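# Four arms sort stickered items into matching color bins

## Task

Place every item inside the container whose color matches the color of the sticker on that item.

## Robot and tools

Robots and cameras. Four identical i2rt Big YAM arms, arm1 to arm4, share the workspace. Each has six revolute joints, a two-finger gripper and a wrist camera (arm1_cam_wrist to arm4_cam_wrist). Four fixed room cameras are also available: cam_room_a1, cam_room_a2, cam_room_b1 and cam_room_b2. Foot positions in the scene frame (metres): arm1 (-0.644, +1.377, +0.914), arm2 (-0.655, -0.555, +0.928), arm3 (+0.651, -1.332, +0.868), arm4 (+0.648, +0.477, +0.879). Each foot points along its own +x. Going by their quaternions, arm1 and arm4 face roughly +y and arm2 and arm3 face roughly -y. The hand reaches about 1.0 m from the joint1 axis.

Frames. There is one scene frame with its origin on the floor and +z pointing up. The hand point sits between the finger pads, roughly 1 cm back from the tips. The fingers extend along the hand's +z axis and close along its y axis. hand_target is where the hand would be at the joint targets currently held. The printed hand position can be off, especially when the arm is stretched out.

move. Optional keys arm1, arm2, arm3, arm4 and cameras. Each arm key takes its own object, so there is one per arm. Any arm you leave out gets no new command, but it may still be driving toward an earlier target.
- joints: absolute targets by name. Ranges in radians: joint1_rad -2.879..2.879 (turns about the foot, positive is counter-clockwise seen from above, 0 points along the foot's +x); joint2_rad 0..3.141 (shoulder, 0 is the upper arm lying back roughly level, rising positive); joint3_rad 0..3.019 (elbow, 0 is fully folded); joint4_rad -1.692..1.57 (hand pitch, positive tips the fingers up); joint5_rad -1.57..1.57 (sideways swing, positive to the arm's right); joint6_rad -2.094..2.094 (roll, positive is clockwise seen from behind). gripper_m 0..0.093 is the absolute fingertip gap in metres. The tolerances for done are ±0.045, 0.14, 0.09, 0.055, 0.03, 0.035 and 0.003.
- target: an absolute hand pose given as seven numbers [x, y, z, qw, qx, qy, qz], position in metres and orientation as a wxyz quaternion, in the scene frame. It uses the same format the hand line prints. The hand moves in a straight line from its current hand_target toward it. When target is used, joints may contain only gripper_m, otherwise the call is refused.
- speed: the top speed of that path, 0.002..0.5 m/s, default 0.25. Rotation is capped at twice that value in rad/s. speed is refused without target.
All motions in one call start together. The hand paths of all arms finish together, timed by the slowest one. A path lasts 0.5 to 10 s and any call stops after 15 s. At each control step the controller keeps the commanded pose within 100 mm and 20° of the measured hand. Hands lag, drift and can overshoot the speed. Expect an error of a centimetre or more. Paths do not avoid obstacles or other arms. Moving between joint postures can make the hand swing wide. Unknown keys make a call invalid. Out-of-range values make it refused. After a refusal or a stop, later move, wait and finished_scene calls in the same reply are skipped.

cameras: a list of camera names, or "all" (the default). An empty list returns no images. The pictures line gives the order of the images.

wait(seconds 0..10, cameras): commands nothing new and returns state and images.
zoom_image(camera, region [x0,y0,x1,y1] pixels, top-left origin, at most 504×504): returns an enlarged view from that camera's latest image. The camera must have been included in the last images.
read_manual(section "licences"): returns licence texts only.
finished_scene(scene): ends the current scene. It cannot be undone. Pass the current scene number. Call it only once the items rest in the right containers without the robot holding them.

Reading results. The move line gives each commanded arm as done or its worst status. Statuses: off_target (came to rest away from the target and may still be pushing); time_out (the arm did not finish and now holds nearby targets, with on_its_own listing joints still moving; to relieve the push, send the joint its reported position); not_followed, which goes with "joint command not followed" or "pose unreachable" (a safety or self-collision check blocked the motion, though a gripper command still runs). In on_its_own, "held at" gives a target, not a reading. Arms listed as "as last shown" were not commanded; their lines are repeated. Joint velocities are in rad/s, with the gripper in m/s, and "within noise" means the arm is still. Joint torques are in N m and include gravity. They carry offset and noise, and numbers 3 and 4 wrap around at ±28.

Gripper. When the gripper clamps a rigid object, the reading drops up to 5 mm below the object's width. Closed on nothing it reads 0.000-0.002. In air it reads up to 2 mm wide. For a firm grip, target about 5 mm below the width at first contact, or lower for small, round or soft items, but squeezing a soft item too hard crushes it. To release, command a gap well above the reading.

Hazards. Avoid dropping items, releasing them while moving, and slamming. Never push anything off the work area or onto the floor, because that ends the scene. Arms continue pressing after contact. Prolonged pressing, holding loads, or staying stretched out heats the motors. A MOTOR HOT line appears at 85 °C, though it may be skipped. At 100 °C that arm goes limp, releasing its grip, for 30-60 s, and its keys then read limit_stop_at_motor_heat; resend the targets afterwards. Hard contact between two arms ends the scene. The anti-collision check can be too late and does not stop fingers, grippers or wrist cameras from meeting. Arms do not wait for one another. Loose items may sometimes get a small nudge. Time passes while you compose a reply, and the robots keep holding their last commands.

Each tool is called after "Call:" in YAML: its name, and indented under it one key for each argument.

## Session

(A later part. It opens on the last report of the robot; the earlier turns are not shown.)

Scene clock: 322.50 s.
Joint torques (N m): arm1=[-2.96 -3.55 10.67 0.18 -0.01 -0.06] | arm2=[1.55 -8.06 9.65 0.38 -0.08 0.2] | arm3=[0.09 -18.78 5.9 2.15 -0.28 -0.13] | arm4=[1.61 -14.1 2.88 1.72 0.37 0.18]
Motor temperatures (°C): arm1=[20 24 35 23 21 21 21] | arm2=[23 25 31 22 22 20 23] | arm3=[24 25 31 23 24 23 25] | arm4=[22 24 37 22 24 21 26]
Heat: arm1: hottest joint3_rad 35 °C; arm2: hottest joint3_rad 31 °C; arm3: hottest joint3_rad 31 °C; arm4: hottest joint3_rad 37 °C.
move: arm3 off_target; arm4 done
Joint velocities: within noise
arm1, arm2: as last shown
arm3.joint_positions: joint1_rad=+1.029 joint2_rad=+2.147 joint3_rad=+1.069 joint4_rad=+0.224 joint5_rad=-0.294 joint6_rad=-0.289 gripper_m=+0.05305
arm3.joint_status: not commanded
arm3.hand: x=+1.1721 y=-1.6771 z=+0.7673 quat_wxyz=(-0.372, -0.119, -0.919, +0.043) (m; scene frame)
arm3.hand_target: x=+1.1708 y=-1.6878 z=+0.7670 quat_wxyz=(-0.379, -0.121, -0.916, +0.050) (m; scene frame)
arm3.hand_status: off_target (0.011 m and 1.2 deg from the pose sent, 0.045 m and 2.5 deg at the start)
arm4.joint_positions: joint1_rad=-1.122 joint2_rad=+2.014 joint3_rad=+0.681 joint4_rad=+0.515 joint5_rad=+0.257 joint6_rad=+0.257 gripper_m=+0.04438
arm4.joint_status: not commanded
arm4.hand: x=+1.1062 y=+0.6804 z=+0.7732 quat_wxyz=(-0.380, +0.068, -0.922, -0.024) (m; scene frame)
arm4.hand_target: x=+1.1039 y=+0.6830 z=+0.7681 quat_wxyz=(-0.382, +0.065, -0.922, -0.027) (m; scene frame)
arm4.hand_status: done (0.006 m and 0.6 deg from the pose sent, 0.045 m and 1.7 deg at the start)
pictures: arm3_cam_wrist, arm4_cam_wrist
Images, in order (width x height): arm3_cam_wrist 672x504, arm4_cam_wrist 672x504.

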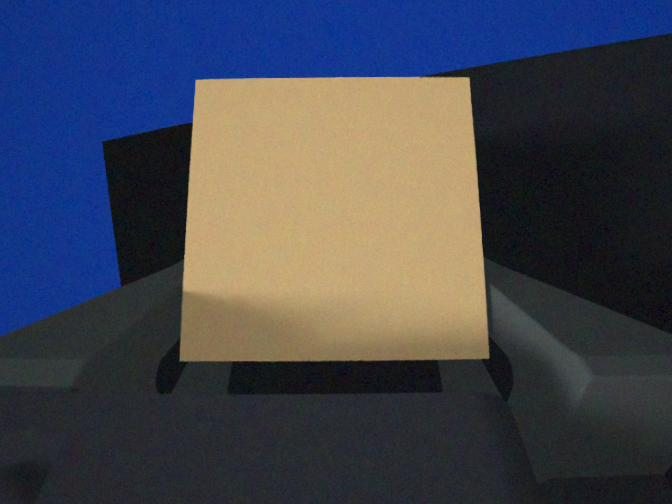

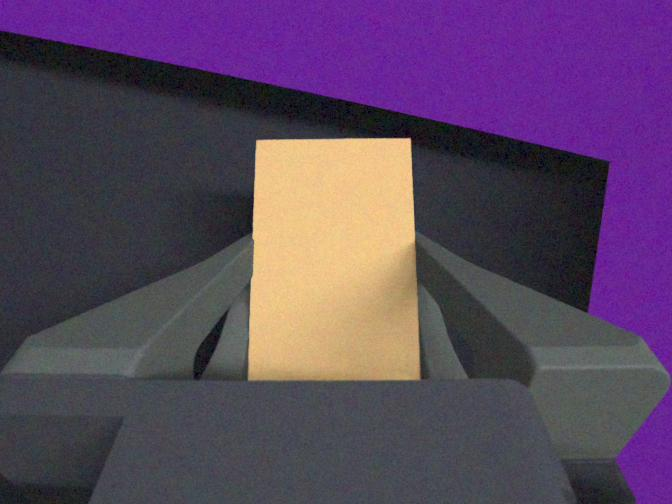

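Call:
move:
  arm3: {"target":[1.170,-1.688,0.752,0.3794,0.1206,0.9160,-0.0499],"speed":0.05}
  arm4: {"target":[1.100,0.683,0.754,0.3818,-0.0645,0.9217,0.0267],"speed":0.05}
  cameras: ["arm4_cam_wrist","arm3_cam_wrist"]

Scene clock: 327.67 s.
Joint torques (N m): arm1=[-3.02 -3.55 10.74 0.23 -0.03 -0.02] | arm2=[1.49 -7.88 9.62 0.36 -0.08 0.19] | arm3=[-0.03 -18.73 5.97 2.13 -0.27 -0.13] | arm4=[1.2 -13.63 2.39 1.73 0.34 0.14]
Motor temperatures (°C): arm1=[20 24 35 23 21 21 21] | arm2=[23 25 31 22 22 20 23] | arm3=[24 25 31 23 24 23 25] | arm4=[22 24 35 22 24 21 26]
Heat: arm1: hottest joint3_rad 35 °C; arm2: hottest joint3_rad 31 °C; arm3: hottest joint3_rad 31 °C; arm4: hottest joint3_rad 35 °C.
move: arm3 off_target; arm4 done
Joint velocities: within noise
arm1, arm2: as last shown
arm3.joint_positions: joint1_rad=+1.028 joint2_rad=+2.182 joint3_rad=+1.069 joint4_rad=+0.254 joint5_rad=-0.295 joint6_rad=-0.289 gripper_m=+0.05305
arm3.joint_status: not commanded
arm3.hand: x=+1.1694 y=-1.6761 z=+0.7514 quat_wxyz=(-0.371, -0.120, -0.920, +0.042) (m; scene frame)
arm3.hand_target: x=+1.1696 y=-1.6879 z=+0.7521 quat_wxyz=(-0.379, -0.121, -0.916, +0.050) (m; scene frame)
arm3.hand_status: off_target (0.012 m and 1.4 deg from the pose sent, 0.019 m and 1.2 deg at the start)
arm4.joint_positions: joint1_rad=-1.117 joint2_rad=+2.054 joint3_rad=+0.681 joint4_rad=+0.560 joint5_rad=+0.261 joint6_rad=+0.262 gripper_m=+0.04438
arm4.joint_status: not commanded
arm4.hand: x=+1.1038 y=+0.6813 z=+0.7616 quat_wxyz=(-0.383, +0.067, -0.921, -0.025) (m; scene frame)
arm4.hand_target: x=+1.0999 y=+0.6830 z=+0.7542 quat_wxyz=(-0.382, +0.065, -0.922, -0.027) (m; scene frame)
arm4.hand_status: done (0.009 m and 0.4 deg from the pose sent, 0.020 m and 0.5 deg at the start)
pictures: arm3_cam_wrist, arm4_cam_wrist
Images, in order (width x height): arm3_cam_wrist 672x504, arm4_cam_wrist 672x504.

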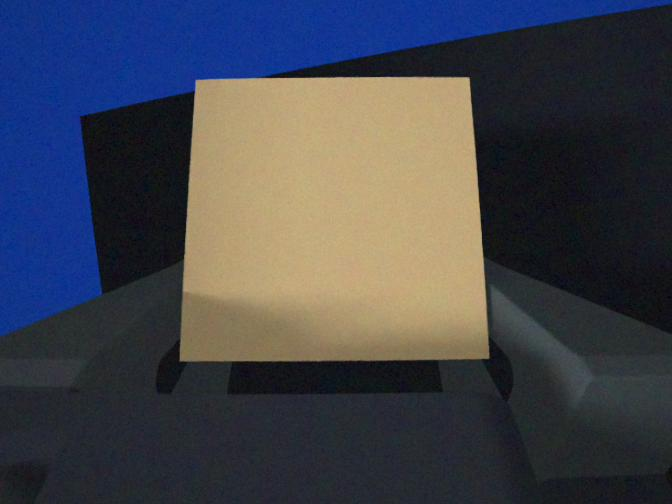

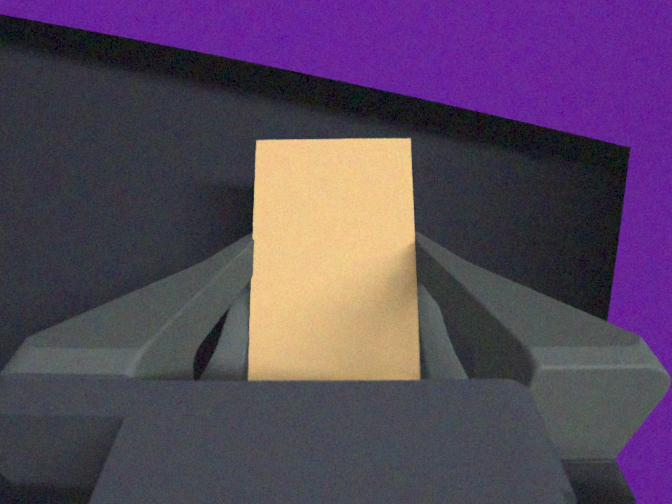

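Call:
move:
  arm3: {"target":[1.169,-1.688,0.741,0.3794,0.1206,0.9160,-0.0499],"speed":0.04}
  arm4: {"target":[1.098,0.683,0.744,0.3818,-0.0645,0.9217,0.0267],"speed":0.04}
  cameras: ["arm4_cam_wrist","arm3_cam_wrist"]

Scene clock: 333.33 s.
Joint torques (N m): arm1=[-3.31 -3.6 10.95 0.13 -0.01 -0.07] | arm2=[1.32 -8.06 9.63 0.36 -0.09 0.19] | arm3=[-0.09 -17.55 6.19 1.91 -0.23 -0.11] | arm4=[1.55 -12.75 2.58 1.5 0.27 0.12]
Motor temperatures (°C): arm1=[20 24 35 23 21 21 21] | arm2=[23 25 31 22 22 20 23] | arm3=[24 25 30 23 24 23 25] | arm4=[22 24 34 22 24 21 26]
Heat: arm1: hottest joint3_rad 35 °C; arm2: hottest joint3_rad 31 °C; arm3: hottest joint3_rad 30 °C; arm4: hottest joint3_rad 34 °C.
move: arm3 off_target; arm4 off_target
Joint velocities: within noise
arm1.joint_positions: joint1_rad=-2.137 joint2_rad=+1.100 joint3_rad=+1.042 joint4_rad=-1.488 joint5_rad=-0.004 joint6_rad=+0.207 gripper_m=+0.09297
arm1.joint_status: not commanded
arm1.hand: x=-0.3781 y=+1.2347 z=+1.1406 quat_wxyz=(-0.005, -0.345, -0.939, +0.001) (m; scene frame)
arm1.hand_target: x=-0.3800 y=+1.2320 z=+1.1401 quat_wxyz=(+0.000, -0.347, -0.938, +0.000) (m; scene frame)
arm1.hand_status: not commanded
arm2: as last shown
arm3.joint_positions: joint1_rad=+1.026 joint2_rad=+2.193 joint3_rad=+1.069 joint4_rad=+0.283 joint5_rad=-0.297 joint6_rad=-0.292 gripper_m=+0.05305
arm3.joint_status: not commanded
arm3.hand: x=+1.1710 y=-1.6778 z=+0.7493 quat_wxyz=(-0.378, -0.117, -0.917, +0.046) (m; scene frame)
arm3.hand_target: x=+1.1686 y=-1.6878 z=+0.7412 quat_wxyz=(-0.379, -0.121, -0.916, +0.050) (m; scene frame)
arm3.hand_status: off_target (0.013 m and 0.6 deg from the pose sent, 0.016 m and 1.4 deg at the start)
arm4.joint_positions: joint1_rad=-1.115 joint2_rad=+2.071 joint3_rad=+0.681 joint4_rad=+0.598 joint5_rad=+0.265 joint6_rad=+0.266 gripper_m=+0.04438
arm4.joint_status: not commanded
arm4.hand: x=+1.1058 y=+0.6826 z=+0.7599 quat_wxyz=(-0.392, +0.064, -0.917, -0.028) (m; scene frame)
arm4.hand_target: x=+1.0976 y=+0.6826 z=+0.7445 quat_wxyz=(-0.382, +0.065, -0.922, -0.027) (m; scene frame)
arm4.hand_status: off_target (0.018 m and 1.3 deg from the pose sent, 0.019 m and 0.4 deg at the start)
pictures: arm3_cam_wrist, arm4_cam_wrist
Images, in order (width x height): arm3_cam_wrist 672x504, arm4_cam_wrist 672x504.

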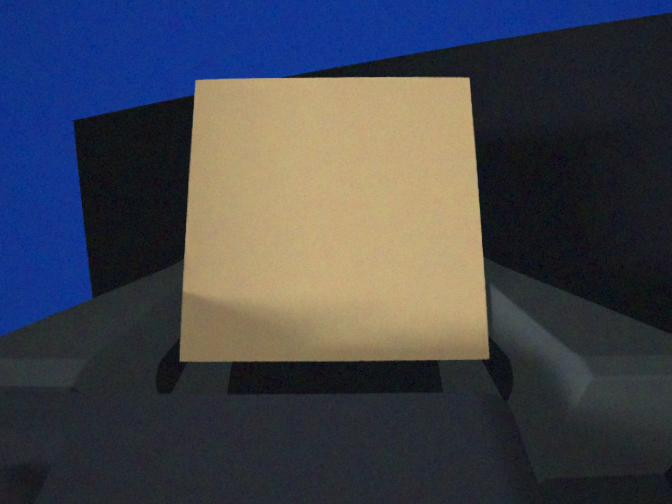

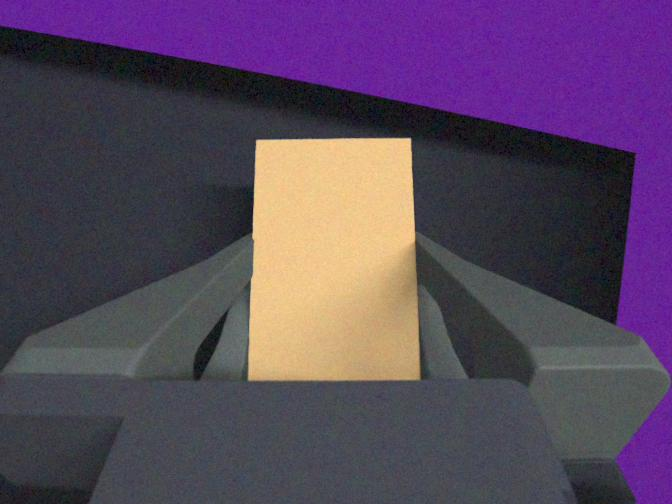

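Call:
move:
  arm3: {"joints":{"gripper_m":0.092}}
  arm4: {"joints":{"gripper_m":0.09}}
  cameras: ["arm4_cam_wrist","arm3_cam_wrist"]

Scene clock: 337.40 s.
Joint torques (N m): arm1=[-2.9 -3.72 10.76 0.14 -0.02 -0.06] | arm2=[1.38 -7.88 9.61 0.39 -0.09 0.19] | arm3=[0.26 -17.96 6.13 1.87 -0.25 -0.1] | arm4=[1.38 -13.86 2.47 1.48 0.29 0.11]
Motor temperatures (°C): arm1=[20 24 35 23 21 21 21] | arm2=[23 25 31 22 22 20 23] | arm3=[24 25 30 23 24 23 25] | arm4=[22 24 34 22 24 21 26]
Heat: arm1: hottest joint3_rad 35 °C; arm2: hottest joint3_rad 31 °C; arm3: hottest joint3_rad 30 °C; arm4: hottest joint3_rad 34 °C.
move: arm3 done; arm4 done
Joint velocities: within noise
arm1: as last shown
arm2.joint_positions: joint1_rad=+1.146 joint2_rad=+1.126 joint3_rad=+0.997 joint4_rad=-1.420 joint5_rad=+0.007 joint6_rad=+0.405 gripper_m=+0.09293
arm2.joint_status: not commanded
arm2.hand: x=-0.3657 y=-0.6497 z=+1.1352 quat_wxyz=(-0.012, -0.349, -0.937, +0.001) (m; scene frame)
arm2.hand_target: x=-0.3701 y=-0.6451 z=+1.1300 quat_wxyz=(+0.000, -0.351, -0.936, +0.000) (m; scene frame)
arm2.hand_status: not commanded
arm3.joint_positions: joint1_rad=+1.022 joint2_rad=+2.197 joint3_rad=+1.069 joint4_rad=+0.284 joint5_rad=-0.296 joint6_rad=-0.293 gripper_m=+0.09196
arm3.joint_status: all done
arm3.hand: x=+1.1687 y=-1.6795 z=+0.7467 quat_wxyz=(-0.377, -0.119, -0.918, +0.046) (m; scene frame)
arm3.hand_target: x=+1.1687 y=-1.6876 z=+0.7412 quat_wxyz=(-0.379, -0.121, -0.916, +0.050) (m; scene frame)
arm3.hand_status: not commanded
arm4.joint_positions: joint1_rad=-1.114 joint2_rad=+2.085 joint3_rad=+0.681 joint4_rad=+0.598 joint5_rad=+0.265 joint6_rad=+0.266 gripper_m=+0.08991
arm4.joint_status: all done
arm4.hand: x=+1.1025 y=+0.6811 z=+0.7532 quat_wxyz=(-0.386, +0.065, -0.920, -0.026) (m; scene frame)
arm4.hand_target: x=+1.0976 y=+0.6828 z=+0.7446 quat_wxyz=(-0.382, +0.065, -0.922, -0.027) (m; scene frame)
arm4.hand_status: not commanded
pictures: arm3_cam_wrist, arm4_cam_wrist
Images, in order (width x height): arm3_cam_wrist 672x504, arm4_cam_wrist 672x504.

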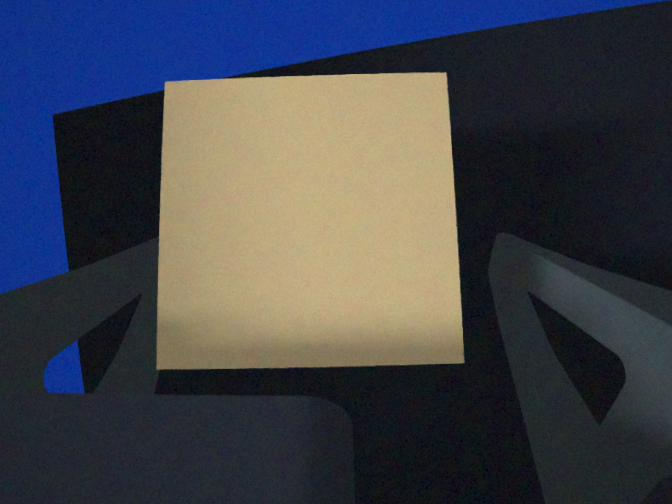

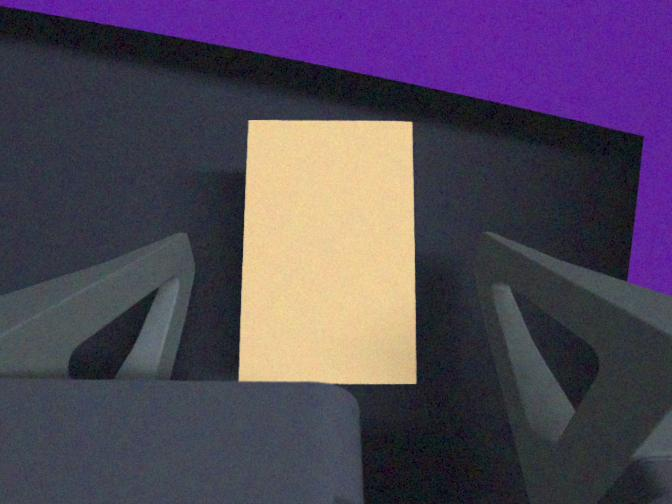

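Call:
move:
  arm3: {"target":[1.165,-1.680,0.83,0.3794,0.1206,0.9160,-0.0499],"speed":0.1}
  arm4: {"target":[1.095,0.682,0.84,0.3818,-0.0645,0.9217,0.0267],"speed":0.1}
  cameras: ["arm4_cam_wrist","arm3_cam_wrist"]

Call:
move:
  arm3: {"target":[1.10,-1.63,1.0,0.3794,0.1206,0.9160,-0.0499],"speed":0.25}
  arm4: {"target":[1.04,0.655,1.0,0.3818,-0.0645,0.9217,0.0267],"speed":0.25}
  cameras: ["arm4_cam_wrist","arm3_cam_wrist","cam_room_a1","cam_room_a2"]

Scene clock: 344.50 s.
Joint torques (N m): arm1=[-3.19 -3.9 10.93 0.17 -0.01 -0.03] | arm2=[1.55 -8.06 9.65 0.36 -0.09 0.19] | arm3=[0.67 -19.66 5.52 1.02 -0.11 -0.06] | arm4=[1.26 -14.62 4.25 0.64 0.32 0.16]
Motor temperatures (°C): arm1=[20 24 35 23 21 21 21] | arm2=[23 25 31 22 22 20 23] | arm3=[24 25 30 23 24 23 24] | arm4=[22 24 33 22 24 21 26]
Heat: arm1: hottest joint3_rad 35 °C; arm2: hottest joint3_rad 31 °C; arm3: hottest joint3_rad 30 °C; arm4: hottest joint3_rad 33 °C.
move: arm3 done; arm4 done
Joint velocities: within noise
arm1, arm2: as last shown
arm3.joint_positions: joint1_rad=+1.022 joint2_rad=+2.006 joint3_rad=+1.043 joint4_rad=+0.132 joint5_rad=-0.296 joint6_rad=-0.293 gripper_m=+0.09196
arm3.joint_status: not commanded
arm3.hand: x=+1.1695 y=-1.6791 z=+0.8284 quat_wxyz=(-0.382, -0.118, -0.915, +0.050) (m; scene frame)
arm3.hand_target: x=+1.1651 y=-1.6799 z=+0.8300 quat_wxyz=(-0.379, -0.121, -0.916, +0.050) (m; scene frame)
arm3.hand_status: done (0.005 m and 0.5 deg from the pose sent, 0.083 m and 0.6 deg at the start)
arm4.joint_positions: joint1_rad=-1.113 joint2_rad=+1.790 joint3_rad=+0.640 joint4_rad=+0.340 joint5_rad=+0.265 joint6_rad=+0.267 gripper_m=+0.08991
arm4.joint_status: not commanded
arm4.hand: x=+1.0984 y=+0.6798 z=+0.8392 quat_wxyz=(-0.385, +0.066, -0.920, -0.026) (m; scene frame)
arm4.hand_target: x=+1.0950 y=+0.6820 z=+0.8399 quat_wxyz=(-0.382, +0.065, -0.922, -0.027) (m; scene frame)
arm4.hand_status: done (0.004 m and 0.4 deg from the pose sent, 0.087 m and 0.6 deg at the start)
pictures: arm3_cam_wrist, arm4_cam_wrist
Images, in order (width x height): arm3_cam_wrist 672x504, arm4_cam_wrist 672x504.

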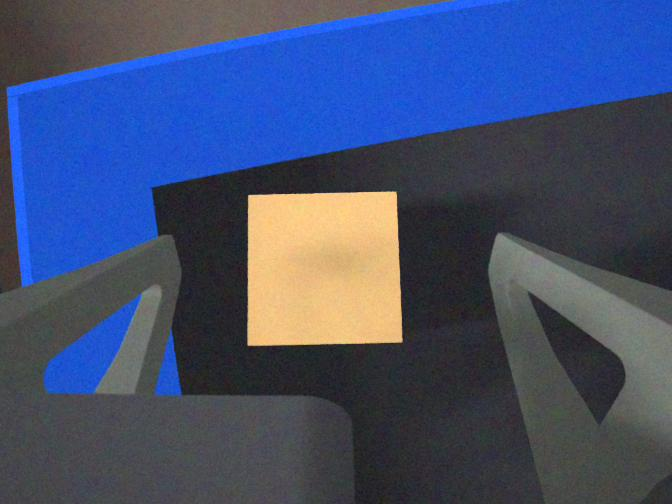

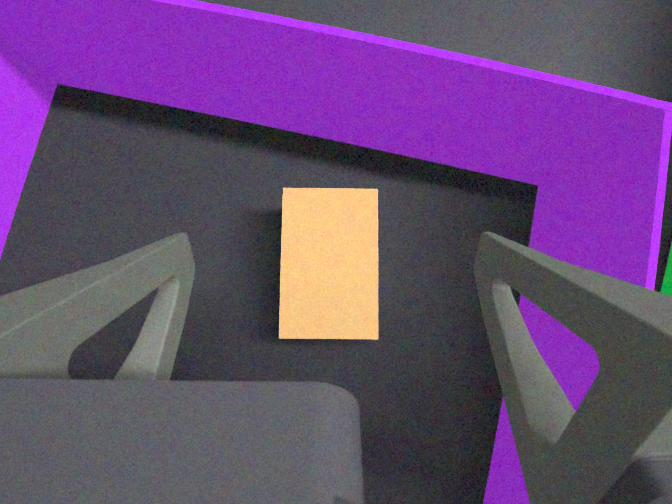

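Scene clock: 345.93 s.
Joint torques (N m): arm1=[-2.26 -3.49 10.76 0.25 -0.06 -0.07] | arm2=[1.38 -7.94 9.65 0.35 -0.09 0.19] | arm3=[0.38 -12.69 8.05 1.05 -0.23 -0.12] | arm4=[1.49 -7.71 9.39 0.58 0.34 0.17]
Motor temperatures (°C): arm1=[20 24 35 23 21 21 21] | arm2=[23 25 31 22 22 20 23] | arm3=[24 25 30 23 24 23 24] | arm4=[22 24 33 22 24 21 26]
Heat: arm1: hottest joint3_rad 35 °C; arm2: hottest joint3_rad 31 °C; arm3: hottest joint3_rad 30 °C; arm4: hottest joint3_rad 33 °C.
move: arm3 off_target; arm4 done
Joint velocities: within noise
arm1, arm2: as last shown
arm3.joint_positions: joint1_rad=+1.022 joint2_rad=+1.481 joint3_rad=+0.918 joint4_rad=-0.254 joint5_rad=-0.298 joint6_rad=-0.293 gripper_m=+0.09196
arm3.joint_status: not commanded
arm3.hand: x=+1.1064 y=-1.6266 z=+1.0079 quat_wxyz=(-0.388, -0.116, -0.913, +0.052) (m; scene frame)
arm3.hand_target: x=+1.1000 y=-1.6299 z=+1.0000 quat_wxyz=(-0.379, -0.121, -0.916, +0.050) (m; scene frame)
arm3.hand_status: off_target (0.011 m and 1.2 deg from the pose sent, 0.192 m and 0.4 deg at the start)
arm4.joint_positions: joint1_rad=-1.100 joint2_rad=+1.183 joint3_rad=+0.590 joint4_rad=-0.229 joint5_rad=+0.272 joint6_rad=+0.274 gripper_m=+0.08991
arm4.joint_status: not commanded
arm4.hand: x=+1.0361 y=+0.6493 z=+0.9944 quat_wxyz=(-0.380, +0.068, -0.922, -0.023) (m; scene frame)
arm4.hand_target: x=+1.0398 y=+0.6549 z=+0.9999 quat_wxyz=(-0.382, +0.065, -0.922, -0.027) (m; scene frame)
arm4.hand_status: done (0.009 m and 0.6 deg from the pose sent, 0.173 m and 0.4 deg at the start)
pictures: arm3_cam_wrist, arm4_cam_wrist, cam_room_a1, cam_room_a2
Images, in order (width x height): arm3_cam_wrist 672x504, arm4_cam_wrist 672x504, cam_room_a1 672x504, cam_room_a2 672x504.

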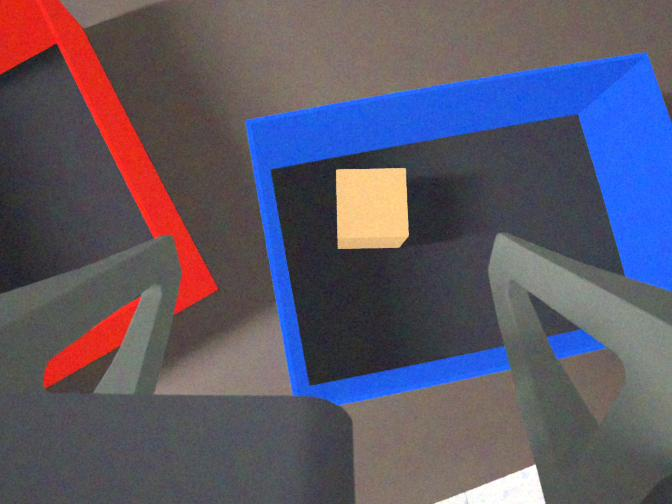

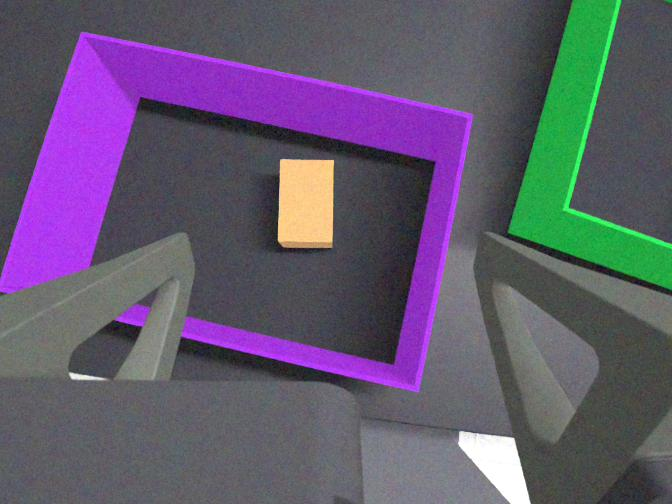

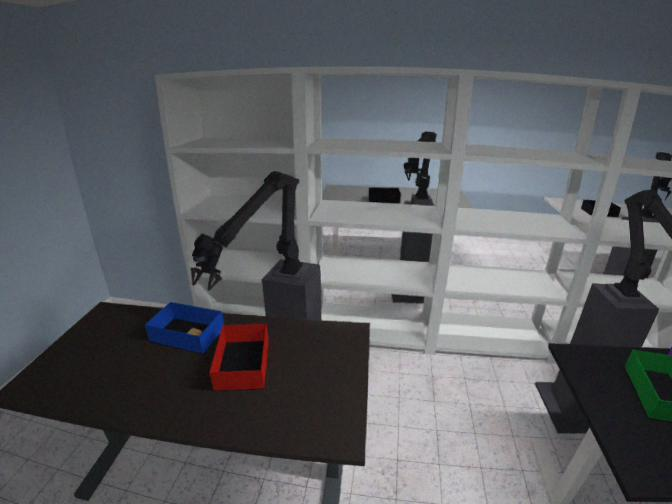

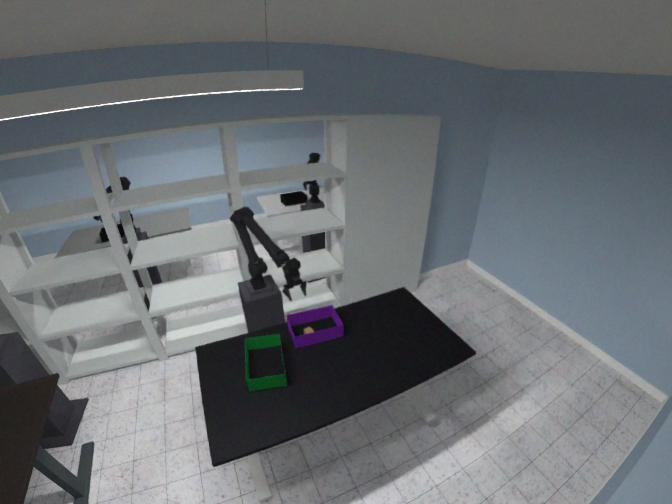

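Both items are resting flat in the correct bins.

Call:
finished_scene:
  scene: 3
  done: true

The scene is finished: the task was done.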